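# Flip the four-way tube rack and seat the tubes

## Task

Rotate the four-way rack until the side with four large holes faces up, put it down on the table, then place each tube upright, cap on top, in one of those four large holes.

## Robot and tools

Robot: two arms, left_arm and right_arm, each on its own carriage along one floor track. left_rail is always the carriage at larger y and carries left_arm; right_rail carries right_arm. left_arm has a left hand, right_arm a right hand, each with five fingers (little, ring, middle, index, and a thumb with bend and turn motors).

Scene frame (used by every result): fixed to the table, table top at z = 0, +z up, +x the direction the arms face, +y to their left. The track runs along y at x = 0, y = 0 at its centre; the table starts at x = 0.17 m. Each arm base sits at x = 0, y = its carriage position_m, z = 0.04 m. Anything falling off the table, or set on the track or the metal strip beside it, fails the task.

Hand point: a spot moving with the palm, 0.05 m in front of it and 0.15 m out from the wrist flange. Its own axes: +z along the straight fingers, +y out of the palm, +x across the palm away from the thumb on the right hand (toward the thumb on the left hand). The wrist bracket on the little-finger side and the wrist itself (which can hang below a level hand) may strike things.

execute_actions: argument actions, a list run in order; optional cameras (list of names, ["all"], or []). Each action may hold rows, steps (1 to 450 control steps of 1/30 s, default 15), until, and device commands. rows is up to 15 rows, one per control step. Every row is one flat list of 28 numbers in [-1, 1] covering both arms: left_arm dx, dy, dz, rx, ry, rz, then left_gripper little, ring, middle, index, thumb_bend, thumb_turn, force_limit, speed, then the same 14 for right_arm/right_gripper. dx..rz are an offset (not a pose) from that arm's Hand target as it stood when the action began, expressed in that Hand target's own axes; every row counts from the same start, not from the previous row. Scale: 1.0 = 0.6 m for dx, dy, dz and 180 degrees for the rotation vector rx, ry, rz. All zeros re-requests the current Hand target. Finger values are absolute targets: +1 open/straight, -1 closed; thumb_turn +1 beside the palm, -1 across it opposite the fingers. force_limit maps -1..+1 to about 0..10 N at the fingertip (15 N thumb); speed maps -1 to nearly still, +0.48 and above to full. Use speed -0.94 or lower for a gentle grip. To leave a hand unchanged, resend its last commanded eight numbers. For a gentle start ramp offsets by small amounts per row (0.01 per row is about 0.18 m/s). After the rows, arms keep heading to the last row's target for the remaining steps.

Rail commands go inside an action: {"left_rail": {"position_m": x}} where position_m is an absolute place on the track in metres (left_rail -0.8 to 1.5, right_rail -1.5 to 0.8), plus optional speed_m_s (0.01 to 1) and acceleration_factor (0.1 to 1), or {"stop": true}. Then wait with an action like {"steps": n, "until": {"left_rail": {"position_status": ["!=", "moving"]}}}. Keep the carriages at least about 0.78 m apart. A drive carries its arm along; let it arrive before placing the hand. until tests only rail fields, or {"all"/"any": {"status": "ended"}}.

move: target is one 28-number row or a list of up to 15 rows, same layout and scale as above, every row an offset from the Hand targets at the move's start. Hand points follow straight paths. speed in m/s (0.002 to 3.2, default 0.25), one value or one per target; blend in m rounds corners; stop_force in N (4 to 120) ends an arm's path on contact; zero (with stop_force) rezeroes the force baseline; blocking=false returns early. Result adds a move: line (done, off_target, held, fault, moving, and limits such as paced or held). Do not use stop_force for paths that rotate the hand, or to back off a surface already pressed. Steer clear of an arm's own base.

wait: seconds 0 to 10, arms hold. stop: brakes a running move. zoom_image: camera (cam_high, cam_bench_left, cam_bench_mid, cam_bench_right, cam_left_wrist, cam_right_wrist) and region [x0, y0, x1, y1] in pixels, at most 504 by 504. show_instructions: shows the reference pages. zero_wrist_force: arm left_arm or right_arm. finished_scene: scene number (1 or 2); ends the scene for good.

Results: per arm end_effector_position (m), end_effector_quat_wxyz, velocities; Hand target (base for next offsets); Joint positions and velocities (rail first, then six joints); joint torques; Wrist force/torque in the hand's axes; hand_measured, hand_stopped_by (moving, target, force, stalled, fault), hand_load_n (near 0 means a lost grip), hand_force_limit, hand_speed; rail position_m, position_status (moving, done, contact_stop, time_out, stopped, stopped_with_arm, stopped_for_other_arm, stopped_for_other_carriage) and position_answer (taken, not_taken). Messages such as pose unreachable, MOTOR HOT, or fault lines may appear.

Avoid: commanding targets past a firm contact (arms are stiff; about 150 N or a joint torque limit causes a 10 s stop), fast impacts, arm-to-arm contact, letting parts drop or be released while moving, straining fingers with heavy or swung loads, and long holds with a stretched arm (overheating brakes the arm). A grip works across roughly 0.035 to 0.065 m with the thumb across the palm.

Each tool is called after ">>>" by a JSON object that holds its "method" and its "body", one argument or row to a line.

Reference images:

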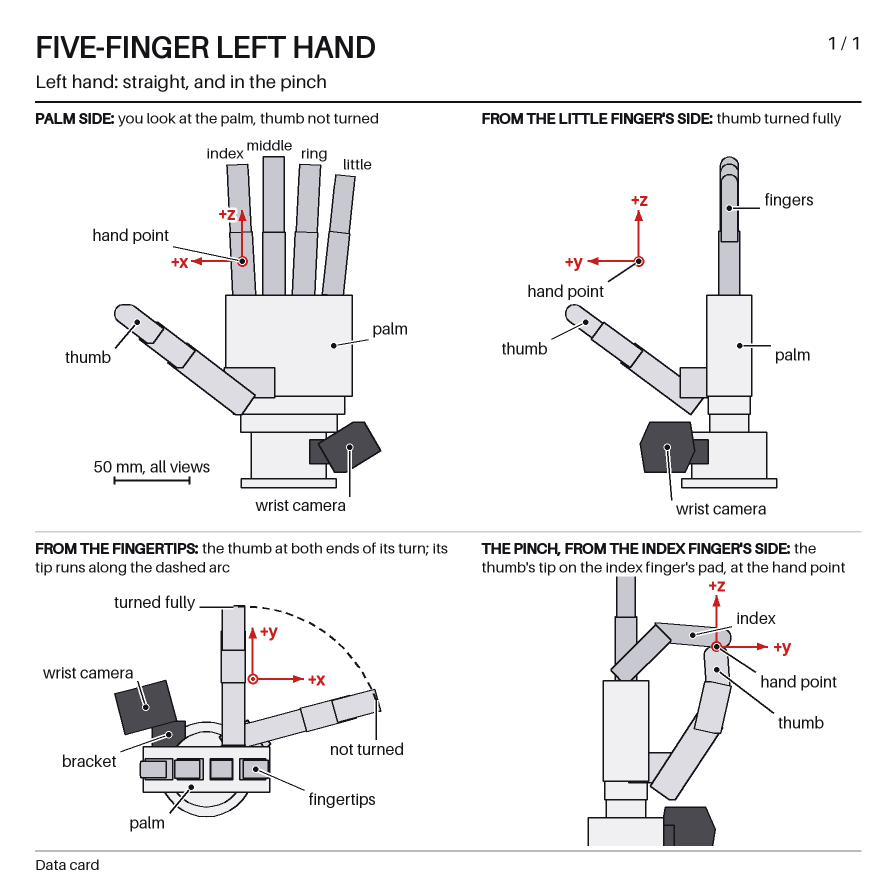

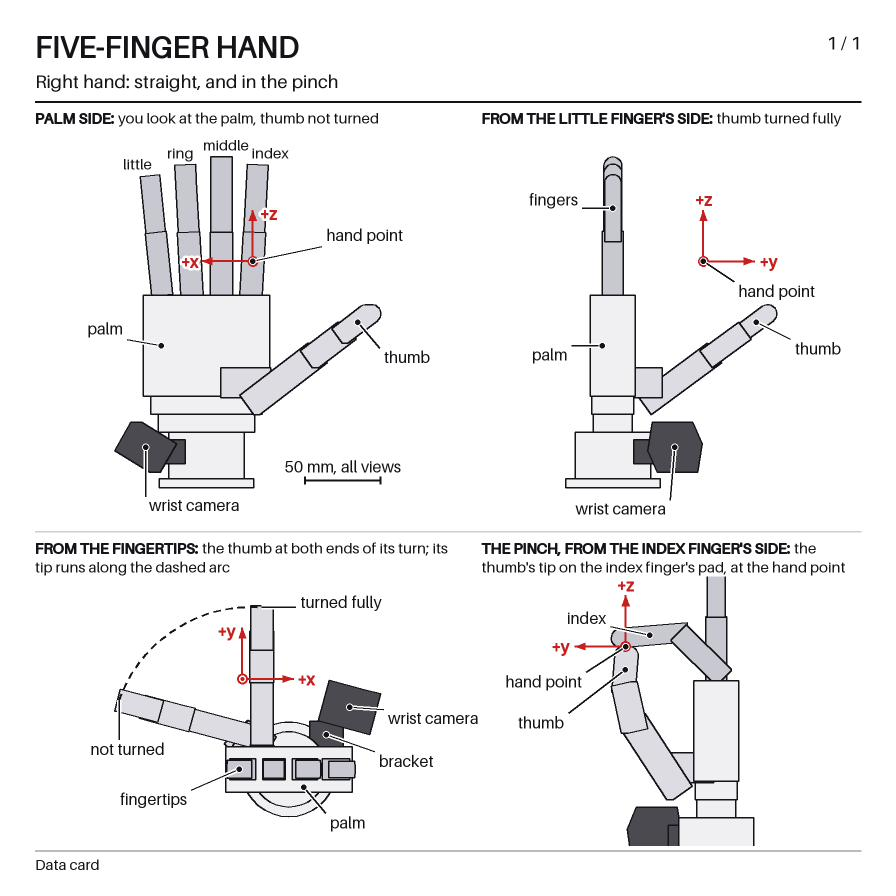

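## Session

>>> {"method": "execute_actions", "body": {
  "actions": []
}}

Scene clock: 0.00 s.
left_arm: end_effector_position=(+0.3860, +1.2644, +0.6206) hand_measured=(+1.000, +1.000, +1.000, +1.000, +1.000, +1.000) hand_load_n=(+0.0, +0.5, +0.0, +0.0, +0.0, +0.0) hand_stopped_by=(target, target, target, target, target, target) hand_force_limit=0.00 hand_speed=-0.80 end_effector_quat_wxyz=(+0.000, +1.000, +0.000, +0.000) | right_arm: end_effector_position=(+0.3860, -1.0786, +0.6206) hand_measured=(+1.000, +1.000, +1.000, +1.000, +1.000, +1.000) hand_load_n=(+0.0, +0.0, -0.5, +0.0, +0.5, +0.0) hand_stopped_by=(target, target, target, target, target, target) hand_force_limit=0.00 hand_speed=-0.80 end_effector_quat_wxyz=(+0.000, +0.000, +1.000, +0.000)
Joint positions: left_arm=[1.246 -0.281 -1.782 1.662 1.69 1.571 1.29] | right_arm=[-1.218 -0.281 -1.782 1.662 1.69 1.571 -1.851]
Joint velocities: within noise
Joint torques (N m): no reading
Wrist force (N): no reading
Wrist torque (N m): no reading
Wrist force, peak (N): no reading
Hand target: left_arm +0.3860, +1.2644, +0.6206; +0.000, +1.000, +0.000, +0.000 | right_arm +0.3860, -1.0786, +0.6206; +0.000, +0.000, +1.000, +0.000
left_rail: position_m=1.246 position_status=done
right_rail: position_m=-1.218 position_status=done
camera_calibration:
cam_left_wrist: T_world_to_cam=[[0.250389, 0.967894, 0.0220384, -1.33456], [0.854465, -0.231634, 0.465011, -0.317388], [0.455186, -0.0976025, -0.885031, 0.607807], [0, 0, 0, 1]] pos_world=[0.328692, 1.27752, 0.714929]
cam_right_wrist: T_world_to_cam=[[-0.287078, 0.957883, -0.00686828, 1.15077], [0.793752, 0.24189, 0.558075, -0.400371], [0.536231, 0.154759, -0.829762, 0.588143], [0, 0, 0, 1]] pos_world=[0.332775, -1.09647, 0.719359]

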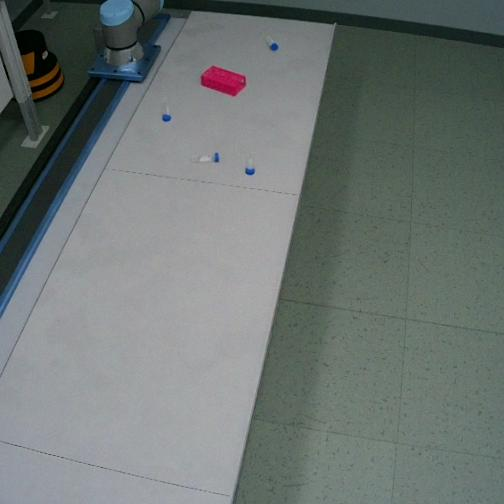

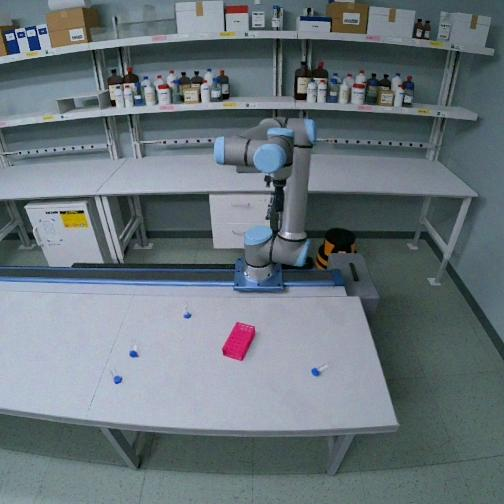

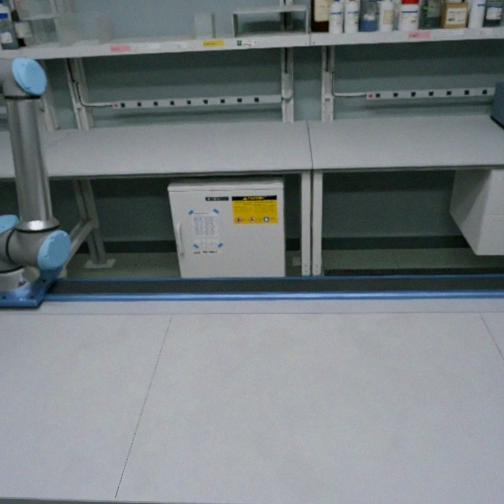

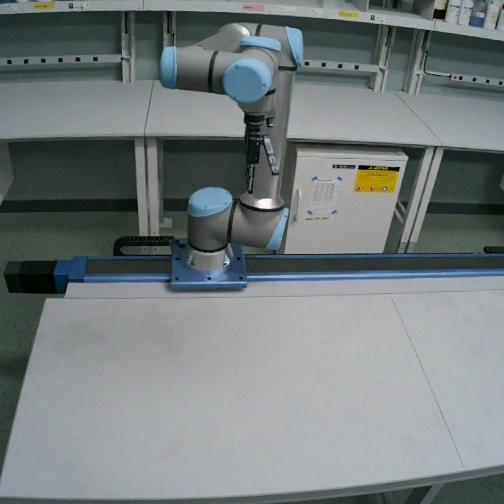

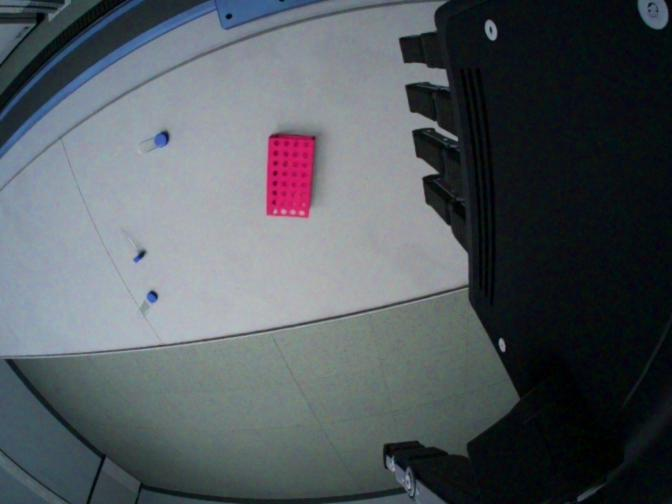

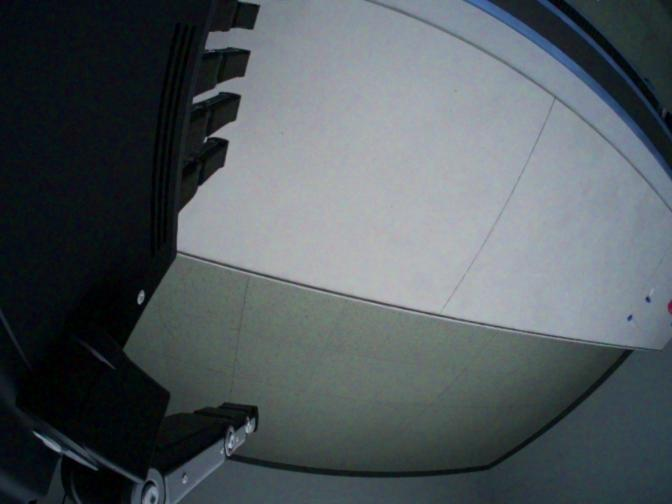

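>>> {"method": "zoom_image", "body": {
  "camera": "cam_high",
  "region": [140, 20, 300, 180]
}}

>>> {"method": "zoom_image", "body": {
  "camera": "cam_bench_left",
  "region": [90, 270, 370, 410]
}}

>>> {"method": "zoom_image", "body": {
  "camera": "cam_left_wrist",
  "region": [100, 80, 380, 350]
}}

Scaled by 3.150 from the camera's 504x504 image, which has a finer 720x720 frame.

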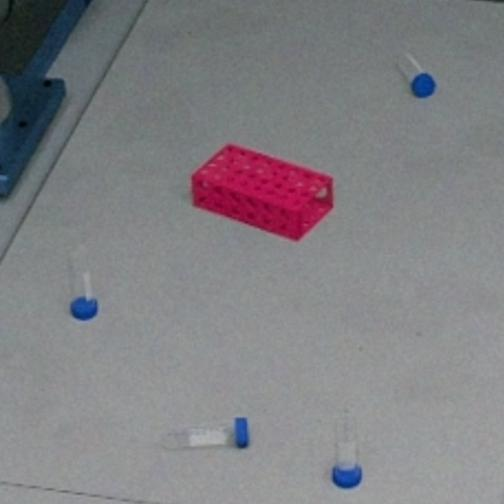

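Scaled by 1.800 from the camera's 504x504 image, which has a finer 720x720 frame.

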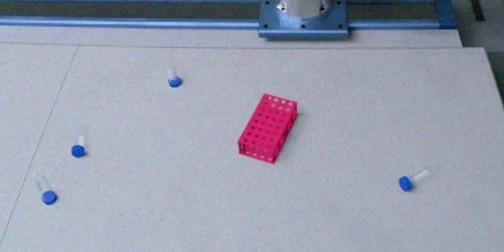

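Scaled by 1.800 from the camera's 672x504 image, which has a finer 960x720 frame.

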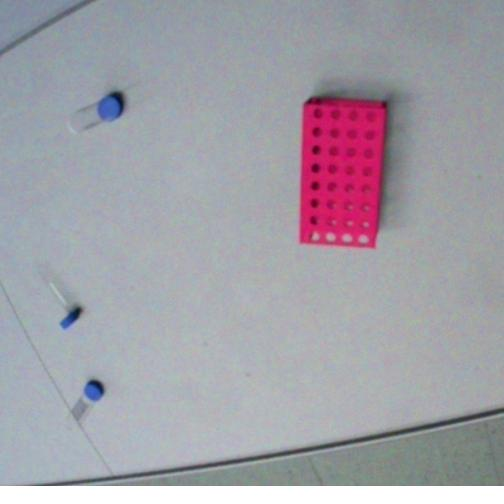

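>>> {"method": "zoom_image", "body": {
  "camera": "cam_bench_left",
  "region": [215, 315, 265, 365]
}}

>>> {"method": "zoom_image", "body": {
  "camera": "cam_left_wrist",
  "region": [240, 110, 340, 230]
}}

>>> {"method": "zoom_image", "body": {
  "camera": "cam_high",
  "region": [190, 55, 255, 105]
}}

Scaled by 10.080 from the camera's 504x504 image, which has a finer 720x720 frame.

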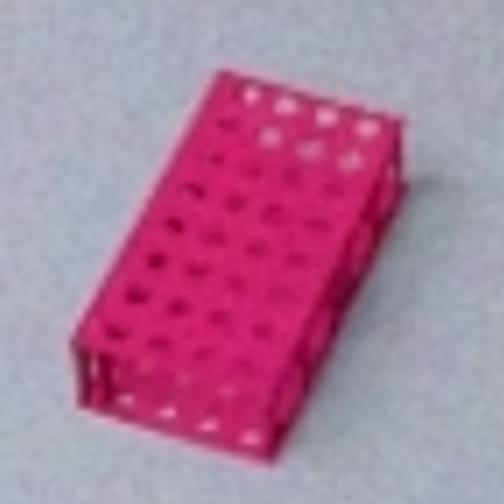

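Scaled by 4.200 from the camera's 672x504 image, which has a finer 960x720 frame.

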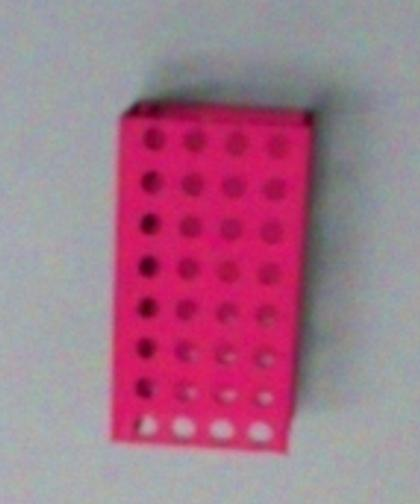

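Scaled by 7.754 from the camera's 504x504 image, which has a finer 720x720 frame.

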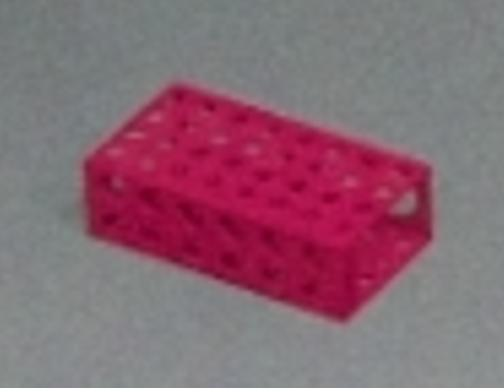

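>>> {"method": "execute_actions", "body": {
  "actions": [
    {"left_rail":{"position_m":0.55,"speed_m_s":0.5,"acceleration_factor":0.8},"right_rail":{"speed_m_s":0.5},"steps":250,"until":{"left_rail":{"position_status":["!=","moving"]}}}
  ]
}}

>>> {"method": "move", "body": {
  "target": [0.235,-0.95,0.6,0,0,0.1011,-1,-1,-1,0,1,-0.8,0,-0.3,0,0,0,0,0,0,1,1,1,1,1,1,0,-0.8],
  "speed": 0.35,
  "cameras": ["cam_left_wrist","cam_bench_left","cam_high"]
}}

Scene clock: 195.23 s.
left_arm: end_effector_position=(+0.3860, +0.5687, +0.6206) hand_measured=(+1.000, +1.000, +1.000, +1.000, +1.000, +1.000) hand_load_n=(+0.0, +0.0, +0.0, +0.0, +0.0, +0.0) hand_stopped_by=(target, target, target, target, target, target) hand_force_limit=0.00 hand_speed=-0.80 end_effector_quat_wxyz=(+0.000, +1.000, +0.000, +0.000) | right_arm: end_effector_position=(+0.3860, -1.0786, +0.6206) hand_measured=(+1.000, +1.000, +1.000, +1.000, +1.000, +1.000) hand_load_n=(+0.0, +0.0, +0.0, +0.0, +0.0, +0.0) hand_stopped_by=(target, target, target, target, target, target) hand_force_limit=0.00 hand_speed=-0.80 end_effector_quat_wxyz=(+0.000, +0.000, +1.000, +0.000)
Joint positions: left_arm=[0.55 -0.281 -1.782 1.662 1.69 1.571 1.29] | right_arm=[-1.218 -0.281 -1.782 1.662 1.69 1.571 -1.851]
Joint torques (N m): left_arm=[1.09 -20.98 -41.29 3.94 -0.04 -0.05] | right_arm=[-2.73 -17.3 -37.87 4.13 0.42 -0.08]
Wrist force (N): left_arm=[0.2 -0.4 0.4] | right_arm=[-0.1 0.1 0.0]
Wrist torque (N m): left_arm=[-0.09 -0.01 0.03] | right_arm=[0.01 0.01 0.00]
Wrist force, peak (N): left_arm=[0.5 -1.2 -0.1] | right_arm=[-0.4 -0.1 0.3]
Hand target: left_arm +0.3860, +0.5687, +0.6206; +0.000, +1.000, +0.000, +0.000 | right_arm +0.3860, -1.0786, +0.6206; +0.000, +0.000, +1.000, +0.000
left_rail: position_m=0.550 speed_m_s=0.50 position_status=done
right_rail: position_m=-1.218 speed_m_s=0.50 position_status=done

Scene clock: 198.03 s.
left_arm: end_effector_position=(+0.5270, +1.1387, +0.2607) hand_measured=(-1.000, -1.000, -1.000, +0.000, +1.000, -0.800) hand_load_n=(+0.0, +0.0, +0.0, +0.0, +0.0, +0.0) hand_stopped_by=(target, target, target, target, target, target) hand_force_limit=0.00 hand_speed=-0.30 end_effector_quat_wxyz=(+0.000, +0.987, -0.158, +0.000) | right_arm: end_effector_position=(+0.3860, -1.0786, +0.6206) hand_measured=(+1.000, +1.000, +1.000, +1.000, +1.000, +1.000) hand_load_n=(+0.0, +0.0, +0.0, +0.0, +0.0, -0.5) hand_stopped_by=(target, target, target, target, target, target) hand_force_limit=0.00 hand_speed=-0.80 end_effector_quat_wxyz=(+0.000, +0.000, +1.000, +0.000)
Joint positions: left_arm=[0.55 0.693 -0.883 1.178 1.276 1.571 2.582] | right_arm=[-1.218 -0.281 -1.782 1.662 1.69 1.571 -1.851]
Joint torques (N m): left_arm=[14.04 -87.68 -49.14 6.94 2.84 3.08] | right_arm=[0.38 -20.29 -38.31 4.29 0.12 -0.19]
Wrist force (N): left_arm=[-0.2 -0.2 -0.2] | right_arm=[-0.3 -0.1 0.1]
Wrist torque (N m): left_arm=[0.04 0.03 -0.22] | right_arm=[-0.04 0.04 -0.02]
Wrist force, peak (N): left_arm=[-0.2 -1.7 0.9] | right_arm=[-0.3 -0.4 0.2]
Hand target: left_arm +0.5270, +1.1388, +0.2606; +0.000, +0.987, -0.158, +0.000 | right_arm +0.3860, -1.0786, +0.6206; +0.000, +0.000, +1.000, +0.000
Off the commanded pose: left_arm 0.000 m, 0 deg | right_arm 0.000 m, 0 deg.
left_rail: position_m=0.550 speed_m_s=0.50 position_status=done
right_rail: position_m=-1.218 speed_m_s=0.50 position_status=done
move: done
camera_calibration:
cam_left_wrist: T_world_to_cam=[[0.540088, 0.84132, 0.0220204, -1.24888], [0.739419, -0.486844, 0.46502, 0.0516837], [0.401951, -0.234869, -0.885026, 0.39712], [0, 0, 0, 1]] pos_world=[0.476665, 1.16914, 0.354929]
Images, in order (width x height): cam_high 504x504, cam_bench_left 504x504, cam_left_wrist 672x504.

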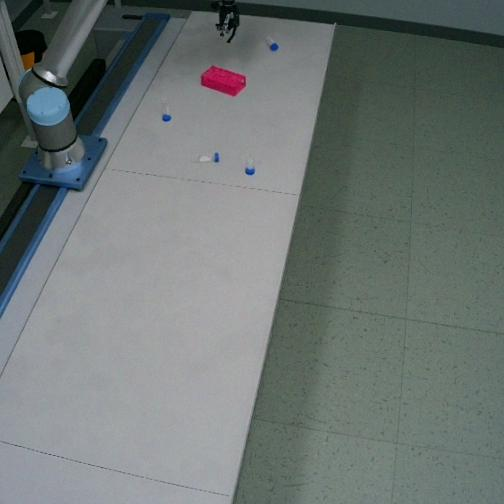

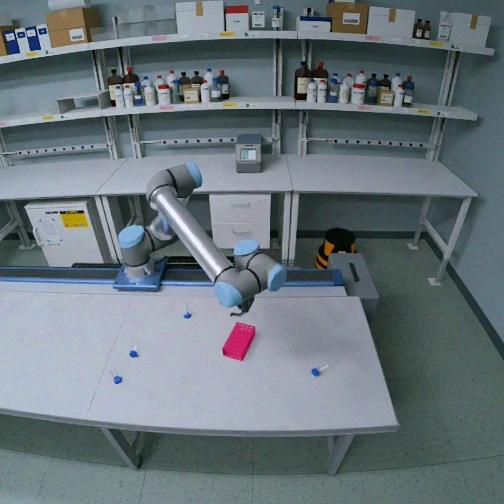

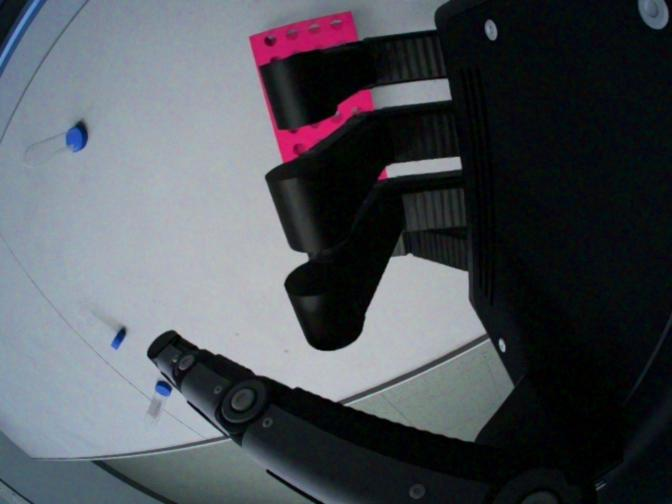

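>>> {"method": "execute_actions", "body": {
  "actions": [
    {"rows":[[0,0,0,0,0,0,1,1,1,1,1,1,0,0.2,0,0,0,0,0,0,1,1,1,1,1,1,0,-0.8]],"steps":40}
  ],
  "cameras": ["cam_left_wrist"]
}}

>>> {"method": "zoom_image", "body": {
  "camera": "cam_left_wrist",
  "region": [200, 0, 440, 240]
}}

Scene clock: 210.10 s.
left_arm: end_effector_position=(+0.5270, +1.1387, +0.2606) hand_measured=(+1.000, +1.000, +1.000, +1.000, +1.000, +1.000) hand_load_n=(+0.0, -0.5, +0.0, +0.0, +0.0, +0.0) hand_stopped_by=(target, target, target, target, target, target) hand_force_limit=0.00 hand_speed=0.20 end_effector_quat_wxyz=(+0.000, +0.987, -0.158, +0.000) | right_arm: end_effector_position=(+0.3860, -1.0786, +0.6206) hand_measured=(+1.000, +1.000, +1.000, +1.000, +1.000, +1.000) hand_load_n=(+0.0, +0.0, +0.0, +0.0, +0.0, +0.0) hand_stopped_by=(target, target, target, target, target, target) hand_force_limit=0.00 hand_speed=-0.80 end_effector_quat_wxyz=(+0.000, +0.000, +1.000, +0.000)
Joint positions: left_arm=[0.55 0.693 -0.883 1.177 1.276 1.571 2.582] | right_arm=[-1.218 -0.281 -1.782 1.662 1.69 1.571 -1.851]
Joint torques (N m): left_arm=[11.29 -83.48 -46.5 1.97 0.56 3.3] | right_arm=[0.99 -19.98 -39.22 4.22 0.24 -0.06]
Wrist force (N): left_arm=[-0.1 -0.5 0.3] | right_arm=[-0.3 0.0 0.2]
Wrist torque (N m): left_arm=[-0.05 0.01 -0.19] | right_arm=[-0.02 0.05 -0.02]
Wrist force, peak (N): left_arm=[0.1 -0.8 -0.8] | right_arm=[-0.3 -0.5 0.1]
Hand target: left_arm +0.5270, +1.1387, +0.2606; +0.000, +0.987, -0.158, +0.000 | right_arm +0.3860, -1.0786, +0.6206; +0.000, +0.000, +1.000, +0.000
Off the commanded pose: left_arm 0.000 m, 0 deg | right_arm 0.000 m, 0 deg.
left_rail: position_m=0.550 speed_m_s=0.50 position_status=done
right_rail: position_m=-1.218 speed_m_s=0.50 position_status=done
camera_calibration:
cam_left_wrist: T_world_to_cam=[[0.54011, 0.841308, 0.0219728, -1.24886], [0.739449, -0.486861, 0.464954, 0.0517126], [0.401867, -0.234879, -0.885062, 0.397184], [0, 0, 0, 1]] pos_world=[0.476665, 1.16914, 0.354929]
Images, in order (width x height): cam_left_wrist 672x504.

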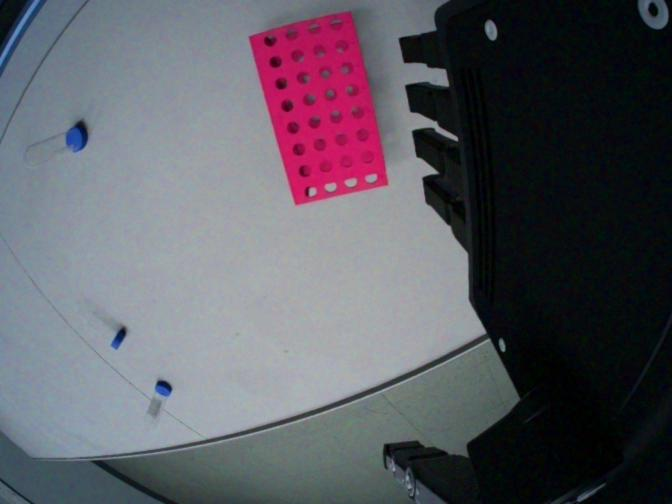

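Scaled by 2.100 from the camera's 672x504 image, which has a finer 960x720 frame.

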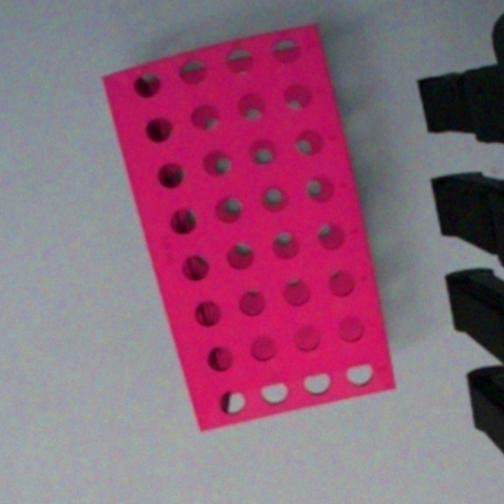

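>>> {"method": "move", "body": {
  "target": [-0.0135,-0.1406,0.1677,0,0,0.0072,-1,-1,-1,0,1,-0.8,0,-0.3,0,0,0,0,0,0,1,1,1,1,1,1,0,-0.8],
  "speed": 0.2,
  "cameras": ["cam_left_wrist","cam_bench_left","cam_high"]
}}

>>> {"method": "zoom_image", "body": {
  "camera": "cam_bench_left",
  "region": [200, 270, 320, 390]
}}

>>> {"method": "zoom_image", "body": {
  "camera": "cam_high",
  "region": [180, 0, 300, 120]
}}

Scene clock: 260.00 s.
left_arm: end_effector_position=(+0.5456, +1.2214, +0.1600) hand_measured=(-1.000, -1.000, -1.000, +0.000, +1.000, -0.800) hand_load_n=(+0.0, +0.0, +0.0, +0.0, +0.0, +0.0) hand_stopped_by=(target, target, target, target, target, target) hand_force_limit=0.00 hand_speed=-0.30 end_effector_quat_wxyz=(+0.000, +0.986, -0.169, +0.000) | right_arm: end_effector_position=(+0.3860, -1.0786, +0.6206) hand_measured=(+1.000, +1.000, +1.000, +1.000, +1.000, +1.000) hand_load_n=(+0.0, +0.0, +0.0, +0.0, +0.0, +0.0) hand_stopped_by=(target, target, target, target, target, target) hand_force_limit=0.00 hand_speed=-0.80 end_effector_quat_wxyz=(+0.000, +0.000, +1.000, +0.000)
Joint positions: left_arm=[0.55 0.75 -0.686 1.01 1.247 1.571 2.661] | right_arm=[-1.218 -0.281 -1.782 1.662 1.69 1.571 -1.851]
Joint torques (N m): left_arm=[12.36 -94.17 -49.38 6.91 2.37 3.45] | right_arm=[-0.94 -19.55 -39.13 4.39 -0.08 -0.25]
Wrist force (N): left_arm=[0.2 -0.4 -0.3] | right_arm=[0.0 0.0 -0.1]
Wrist torque (N m): left_arm=[-0.06 -0.07 -0.15] | right_arm=[0.01 0.01 0.00]
Wrist force, peak (N): left_arm=[0.2 -1.2 -0.4] | right_arm=[0.0 -0.4 0.4]
Hand target: left_arm +0.5456, +1.2214, +0.1600; +0.000, +0.986, -0.169, +0.000 | right_arm +0.3860, -1.0786, +0.6206; +0.000, +0.000, +1.000, +0.000
Off the commanded pose: left_arm 0.000 m, 0 deg | right_arm 0.000 m, 0 deg.
left_rail: position_m=0.550 speed_m_s=0.50 position_status=done
right_rail: position_m=-1.218 speed_m_s=0.50 position_status=done
move: done
camera_calibration:
cam_left_wrist: T_world_to_cam=[[0.558984, 0.828888, 0.0219477, -1.32144], [0.728254, -0.503431, 0.464978, 0.15127], [0.396464, -0.243932, -0.88505, 0.334064], [0, 0, 0, 1]] pos_world=[0.49606, 1.25297, 0.254329]
Images, in order (width x height): cam_high 504x504, cam_bench_left 504x504, cam_left_wrist 672x504.

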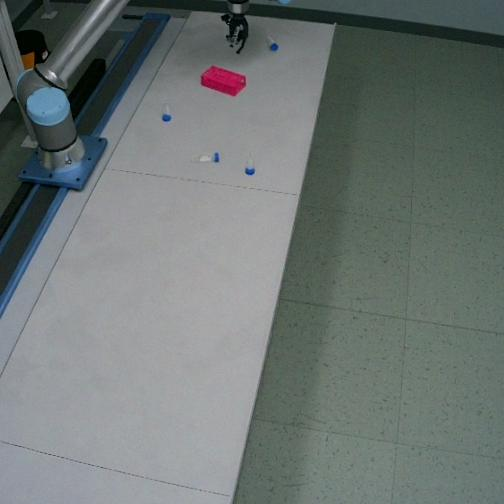

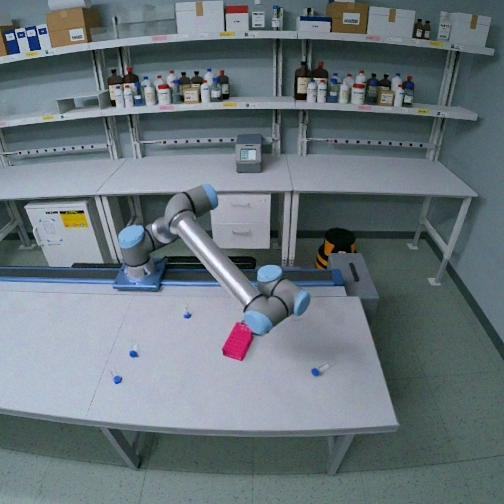

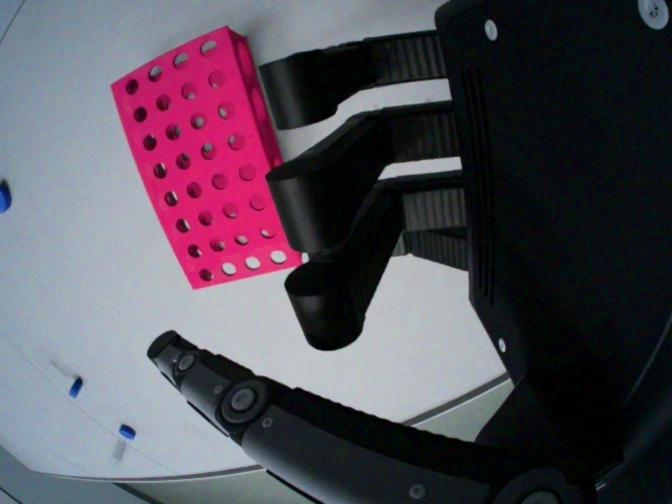

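Scaled by 4.200 from the camera's 504x504 image, which has a finer 720x720 frame.

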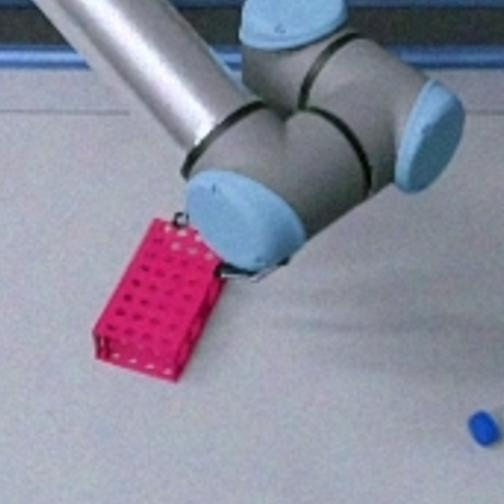

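Scaled by 4.200 from the camera's 504x504 image, which has a finer 720x720 frame.

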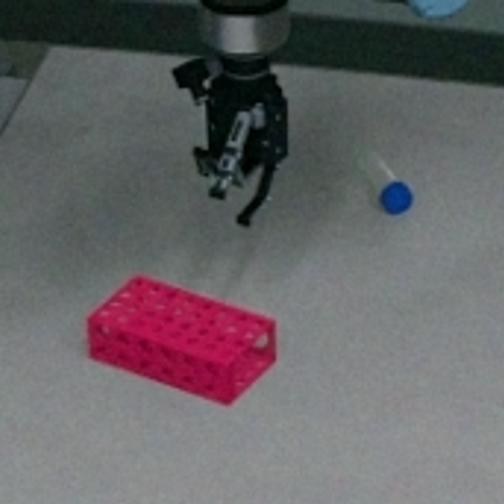

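>>> {"method": "move", "body": {
  "target": [0,0.0005,0.1905,0,0,0.0036,-1,-1,-1,0,1,-0.8,0,-0.3,0,0,0,0,0,0,1,1,1,1,1,1,0,-0.8],
  "speed": 0.1,
  "stop_force": 8,
  "cameras": ["cam_left_wrist","cam_bench_left"]
}}

Scene clock: 282.57 s.
left_arm: end_effector_position=(+0.5455, +1.2211, +0.0457) hand_measured=(-1.000, -1.000, -1.000, +0.000, +1.000, -0.800) hand_load_n=(+0.0, +0.0, +0.0, +0.0, +0.0, -0.5) hand_stopped_by=(target, target, target, target, target, target) hand_force_limit=0.00 hand_speed=-0.30 end_effector_quat_wxyz=(+0.000, +0.985, -0.175, +0.000) | right_arm: end_effector_position=(+0.3860, -1.0786, +0.6206) hand_measured=(+1.000, +1.000, +1.000, +1.000, +1.000, +1.000) hand_load_n=(+0.0, +0.0, +0.0, +0.0, +0.0, +0.0) hand_stopped_by=(target, target, target, target, target, target) hand_force_limit=0.00 hand_speed=-0.80 end_effector_quat_wxyz=(+0.000, +0.000, +1.000, +0.000)
Joint positions: left_arm=[0.55 0.75 -0.603 1.066 1.108 1.571 2.672] | right_arm=[-1.218 -0.281 -1.782 1.662 1.69 1.571 -1.851]
Joint torques (N m): left_arm=[-11.69 -96.28 -28.16 0.93 1.96 3.47] | right_arm=[0.32 -19.18 -37.96 4.73 -0.01 -0.12]
Wrist force (N): left_arm=[-0.5 -0.2 -0.2] | right_arm=[-0.2 -0.1 0.1]
Wrist torque (N m): left_arm=[0.02 0.06 -0.19] | right_arm=[-0.02 0.02 -0.01]
Wrist force, peak (N): left_arm=[0.1 -0.6 -1.3] | right_arm=[-0.3 -0.2 0.4]
Hand target: left_arm +0.5455, +1.2211, +0.0457; +0.000, +0.985, -0.175, +0.000 | right_arm +0.3860, -1.0786, +0.6206; +0.000, +0.000, +1.000, +0.000
Off the commanded pose: left_arm 0.000 m, 0 deg | right_arm 0.000 m, 0 deg.
left_rail: position_m=0.550 speed_m_s=0.50 position_status=done
right_rail: position_m=-1.218 speed_m_s=0.50 position_status=done
move: done
camera_calibration:
cam_left_wrist: T_world_to_cam=[[0.568328, 0.822509, 0.0219664, -1.3159], [0.722493, -0.511639, 0.465005, 0.217487], [0.39371, -0.248405, -0.885035, 0.239828], [0, 0, 0, 1]] pos_world=[0.496307, 1.25319, 0.140029]
Images, in order (width x height): cam_bench_left 504x504, cam_left_wrist 672x504.

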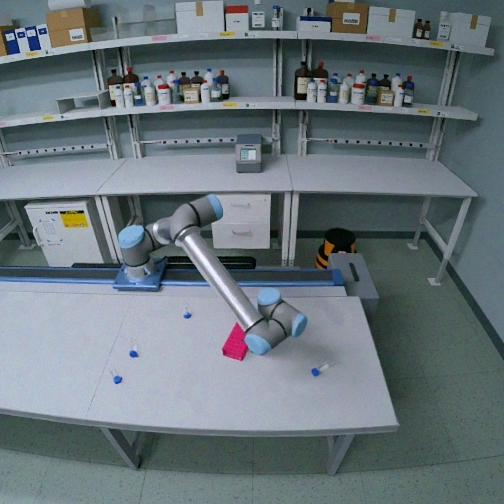

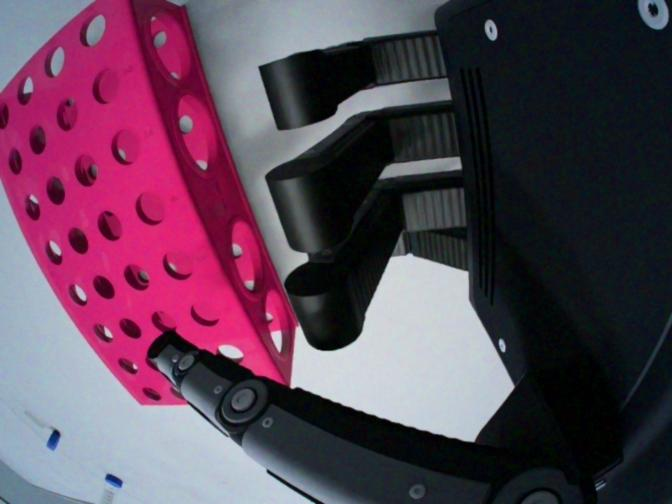

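>>> {"method": "move", "body": {
  "target": [0,0.078,0,0,0,0,-1,-1,-1,0,1,-0.8,0,-0.3,0,0,0,0,0,0,1,1,1,1,1,1,0,-0.8],
  "speed": 0.05,
  "stop_force": 5,
  "cameras": ["cam_left_wrist"]
}}

Scene clock: 300.87 s.
left_arm: end_effector_position=(+0.5294, +1.1772, +0.0457) hand_measured=(-1.000, -1.000, -1.000, +0.000, +1.000, -0.800) hand_load_n=(+0.0, +0.0, +0.0, +0.0, +0.0, +0.0) hand_stopped_by=(target, target, target, target, target, target) hand_force_limit=0.00 hand_speed=-0.30 end_effector_quat_wxyz=(+0.000, +0.985, -0.175, +0.000) | right_arm: end_effector_position=(+0.3860, -1.0786, +0.6206) hand_measured=(+1.000, +1.000, +1.000, +1.000, +1.000, +1.000) hand_load_n=(+0.0, -0.5, +0.0, +0.0, +0.0, +0.0) hand_stopped_by=(target, target, target, target, target, target) hand_force_limit=0.00 hand_speed=-0.80 end_effector_quat_wxyz=(+0.000, +0.000, +1.000, +0.000)
Joint positions: left_arm=[0.55 0.725 -0.675 1.209 1.037 1.571 2.647] | right_arm=[-1.218 -0.281 -1.782 1.662 1.69 1.571 -1.851]
Joint torques (N m): left_arm=[-9.94 -111.18 -26.02 1.01 -2.69 -4.03] | right_arm=[0.4 -18.31 -38.15 4.49 -0.47 -0.32]
Wrist force (N): left_arm=[0.7 -0.5 -0.5] | right_arm=[-0.1 0.0 0.0]
Wrist torque (N m): left_arm=[-0.04 -0.12 0.13] | right_arm=[0.00 0.01 0.00]
Wrist force, peak (N): left_arm=[1.2 -0.2 0.0] | right_arm=[0.1 -0.5 0.2]
Hand target: left_arm +0.5294, +1.1772, +0.0457; +0.000, +0.985, -0.175, +0.000 | right_arm +0.3860, -1.0786, +0.6206; +0.000, +0.000, +1.000, +0.000
Off the commanded pose: left_arm 0.000 m, 0 deg | right_arm 0.000 m, 0 deg.
left_rail: position_m=0.550 speed_m_s=0.50 position_status=done
right_rail: position_m=-1.218 speed_m_s=0.50 position_status=done
move: done
camera_calibration:
cam_left_wrist: T_world_to_cam=[[0.568328, 0.822509, 0.0219664, -1.27064], [0.722493, -0.511639, 0.465005, 0.206659], [0.39371, -0.248405, -0.885035, 0.235262], [0, 0, 0, 1]] pos_world=[0.480207, 1.20929, 0.140029]
Images, in order (width x height): cam_left_wrist 672x504.

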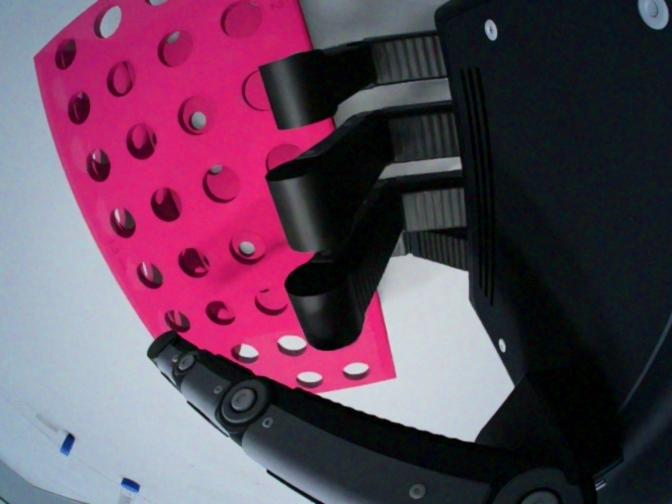

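>>> {"method": "move", "body": {
  "target": [0,0,-0.015,0,0,0,-1,-1,-1,0,1,-0.8,0,-0.3,0,0,0,0,0,0,1,1,1,1,1,1,0,-0.8],
  "speed": 0.03,
  "stop_force": 5
}}

>>> {"method": "execute_actions", "body": {
  "actions": [
    {"rows":[[0,0,0,0,0,0,-1,-1,-1,0,-0.6,-0.8,-0.5,-0.7,0,0,0,0,0,0,1,1,1,1,1,1,0,-0.8]],"steps":150},
    {"rows":[[0,0,0,0,0,0,-1,-1,-1,-0.5,-0.6,-0.8,0,-0.85,0,0,0,0,0,0,1,1,1,1,1,1,0,-0.8]],"steps":60}
  ],
  "cameras": ["cam_left_wrist","cam_high"]
}}

Scene clock: 309.27 s.
left_arm: end_effector_position=(+0.5294, +1.1772, +0.0547) hand_measured=(-1.000, -1.000, -1.000, +0.000, +1.000, -0.800) hand_load_n=(+0.0, +0.0, +0.0, +0.5, +0.0, +0.0) hand_stopped_by=(target, target, target, target, target, target) hand_force_limit=0.00 hand_speed=-0.30 end_effector_quat_wxyz=(+0.000, +0.985, -0.175, +0.000) | right_arm: end_effector_position=(+0.3860, -1.0786, +0.6206) hand_measured=(+1.000, +1.000, +1.000, +1.000, +1.000, +1.000) hand_load_n=(+0.0, +0.0, +0.0, +0.0, +0.0, +0.0) hand_stopped_by=(target, target, target, target, target, target) hand_force_limit=0.00 hand_speed=-0.80 end_effector_quat_wxyz=(+0.000, +0.000, +1.000, +0.000)
Joint positions: left_arm=[0.55 0.725 -0.683 1.206 1.048 1.571 2.647] | right_arm=[-1.218 -0.281 -1.782 1.662 1.69 1.571 -1.851]
Joint torques (N m): left_arm=[-10.01 -113.66 -46.22 7.09 -2.5 -3.84] | right_arm=[-1.39 -20.02 -39.21 4.75 -0.63 -0.55]
Wrist force (N): left_arm=[0.9 -0.4 0.0] | right_arm=[0.0 -0.2 0.1]
Wrist torque (N m): left_arm=[-0.06 -0.17 0.14] | right_arm=[-0.04 0.00 0.00]
Wrist force, peak (N): left_arm=[0.5 -0.5 1.1] | right_arm=[-0.2 0.1 0.6]
Hand target: left_arm +0.5294, +1.1772, +0.0547; +0.000, +0.985, -0.175, +0.000 | right_arm +0.3860, -1.0786, +0.6206; +0.000, +0.000, +1.000, +0.000
Off the commanded pose: left_arm 0.000 m, 0 deg | right_arm 0.000 m, 0 deg.
left_rail: position_m=0.550 speed_m_s=0.50 position_status=done
right_rail: position_m=-1.218 speed_m_s=0.50 position_status=done
move: done

Scene clock: 316.47 s.
left_arm: end_effector_position=(+0.5294, +1.1772, +0.0547) hand_measured=(-1.000, -1.000, -1.000, -0.150, +0.292, -0.800) hand_load_n=(+0.0, +0.0, -1.5, +6.0, +6.0, +10.0) hand_stopped_by=(target, target, target, force, force, target) hand_force_limit=0.00 hand_speed=-0.85 end_effector_quat_wxyz=(+0.000, +0.985, -0.175, +0.000) | right_arm: end_effector_position=(+0.3860, -1.0786, +0.6206) hand_measured=(+1.000, +1.000, +1.000, +1.000, +1.000, +1.000) hand_load_n=(+0.0, +0.0, +0.5, -0.5, +0.0, +0.0) hand_stopped_by=(target, target, target, target, target, target) hand_force_limit=0.00 hand_speed=-0.80 end_effector_quat_wxyz=(+0.000, +0.000, +1.000, +0.000)
Joint positions: left_arm=[0.55 0.725 -0.683 1.206 1.048 1.571 2.647] | right_arm=[-1.218 -0.281 -1.782 1.662 1.69 1.571 -1.851]
Joint torques (N m): left_arm=[-8.05 -104.8 -44.61 6.01 -2.49 -3.23] | right_arm=[-0.4 -19.66 -39.11 4.6 -0.73 -0.49]
Wrist force (N): left_arm=[0.2 -0.2 -1.9] | right_arm=[-0.2 0.0 -0.1]
Wrist torque (N m): left_arm=[-0.24 -0.15 0.12] | right_arm=[0.00 0.02 0.00]
Wrist force, peak (N): left_arm=[0.2 -0.2 -2.3] | right_arm=[-0.1 -0.5 0.3]
Hand target: left_arm +0.5294, +1.1772, +0.0547; +0.000, +0.985, -0.175, +0.000 | right_arm +0.3860, -1.0786, +0.6206; +0.000, +0.000, +1.000, +0.000
Off the commanded pose: left_arm 0.000 m, 0 deg | right_arm 0.000 m, 0 deg.
left_rail: position_m=0.550 speed_m_s=0.50 position_status=done
right_rail: position_m=-1.218 speed_m_s=0.50 position_status=done
camera_calibration:
cam_left_wrist: T_world_to_cam=[[0.568328, 0.822509, 0.0219664, -1.27084], [0.722493, -0.511639, 0.465005, 0.202474], [0.39371, -0.248405, -0.885035, 0.243227], [0, 0, 0, 1]] pos_world=[0.480207, 1.20929, 0.149029]
Images, in order (width x height): cam_high 504x504, cam_left_wrist 672x504.

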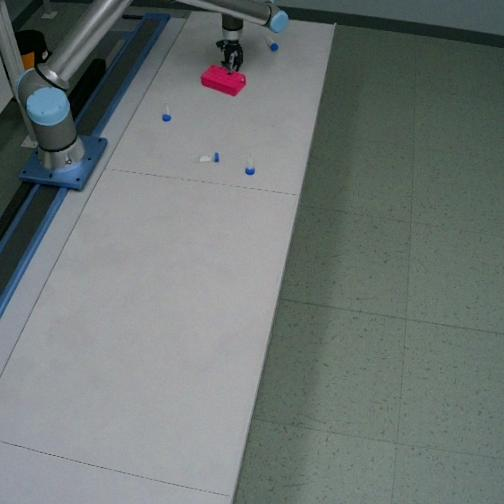

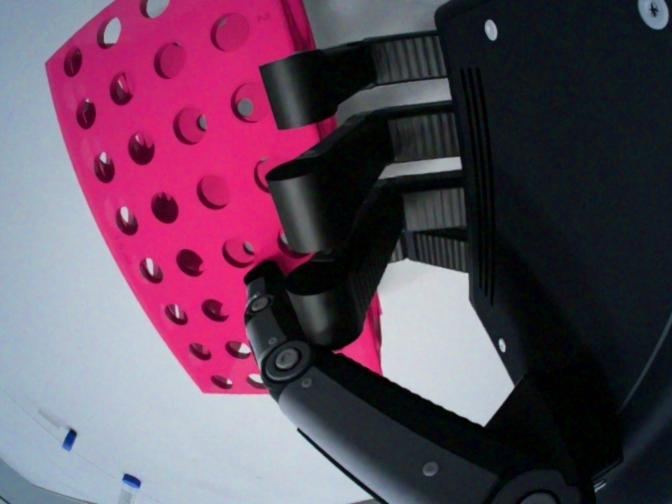

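>>> {"method": "move", "body": {
  "target": [
    [0,0.0178,-0.0212,0.0556,0,0,-1,-1,-1,-0.5,-0.6,-0.8,0,-0.85,0,0,0,0,0,0,1,1,1,1,1,1,0,-0.8],
    [0,0.039,-0.039,0.1111,0,0,-1,-1,-1,-0.5,-0.6,-0.8,0,-0.85,0,0,0,0,0,0,1,1,1,1,1,1,0,-0.8],
    [0,0.063,-0.0528,0.1667,0,0,-1,-1,-1,-0.5,-0.6,-0.8,0,-0.85,0,0,0,0,0,0,1,1,1,1,1,1,0,-0.8]
  ],
  "speed": 0.08,
  "blend": 0.004,
  "cameras": ["cam_left_wrist","cam_high","cam_bench_left"]
}}

>>> {"method": "zoom_image", "body": {
  "camera": "cam_high",
  "region": [180, 0, 300, 120]
}}

Scene clock: 357.37 s.
left_arm: end_effector_position=(+0.5164, +1.1417, +0.0864) hand_measured=(-1.000, -1.000, -1.000, -0.150, +0.292, -0.800) hand_load_n=(+0.0, +0.0, -1.5, +1.0, +4.0, +10.5) hand_stopped_by=(target, target, target, force, force, target) hand_force_limit=0.00 hand_speed=-0.85 end_effector_quat_wxyz=(-0.255, +0.951, -0.169, +0.045) | right_arm: end_effector_position=(+0.3860, -1.0786, +0.6206) hand_measured=(+1.000, +1.000, +1.000, +1.000, +1.000, +1.000) hand_load_n=(+0.0, +0.0, +0.0, +0.0, +0.0, +0.0) hand_stopped_by=(target, target, target, target, target, target) hand_force_limit=0.00 hand_speed=-0.80 end_effector_quat_wxyz=(+0.000, +0.000, +1.000, +0.000)
Joint positions: left_arm=[0.55 0.601 -1.01 1.649 0.493 1.277 2.589] | right_arm=[-1.218 -0.281 -1.782 1.662 1.69 1.571 -1.851]
Joint torques (N m): left_arm=[-7.98 -88.66 -24.36 0.15 -4.15 -3.72] | right_arm=[-1.54 -18.73 -39.8 5.17 -0.87 -0.31]
Wrist force (N): left_arm=[0.5 0.1 1.1] | right_arm=[-0.1 0.2 0.1]
Wrist torque (N m): left_arm=[-0.07 -0.08 0.06] | right_arm=[0.03 0.02 0.00]
Wrist force, peak (N): left_arm=[1.0 -1.5 -3.1] | right_arm=[0.1 -0.4 0.4]
Hand target: left_arm +0.5164, +1.1417, +0.0864; -0.255, +0.951, -0.169, +0.045 | right_arm +0.3860, -1.0786, +0.6206; +0.000, +0.000, +1.000, +0.000
Off the commanded pose: left_arm 0.000 m, 0 deg | right_arm 0.000 m, 0 deg.
left_rail: position_m=0.550 speed_m_s=0.50 position_status=done
right_rail: position_m=-1.218 speed_m_s=0.50 position_status=done
move: done
camera_calibration:
cam_left_wrist: T_world_to_cam=[[0.520007, 0.690454, 0.502858, -1.1008], [0.653086, -0.700826, 0.286917, 0.446286], [0.550519, 0.179211, -0.81536, -0.307721], [0, 0, 0, 1]] pos_world=[0.450365, 1.12796, 0.174594]
Images, in order (width x height): cam_high 504x504, cam_bench_left 504x504, cam_left_wrist 672x504.

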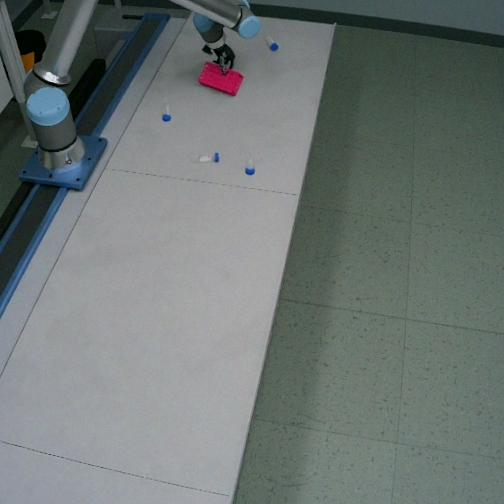

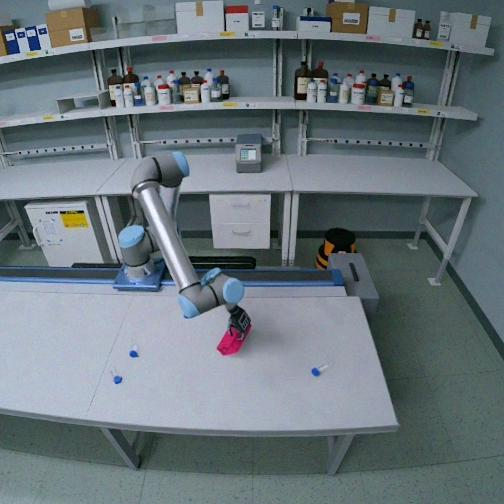

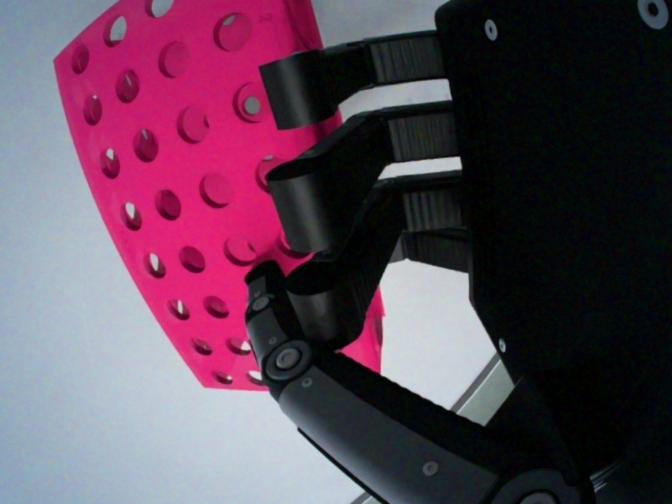

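Scaled by 4.200 from the camera's 504x504 image, which has a finer 720x720 frame.

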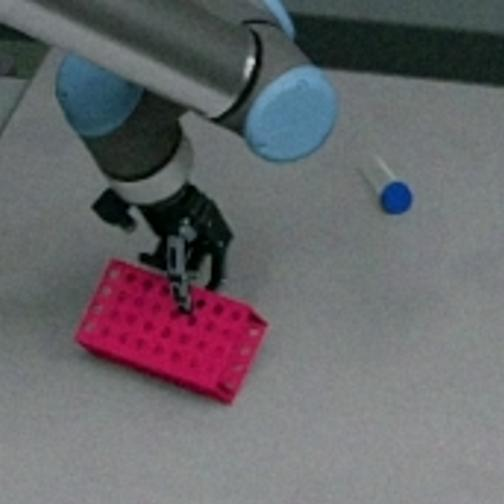

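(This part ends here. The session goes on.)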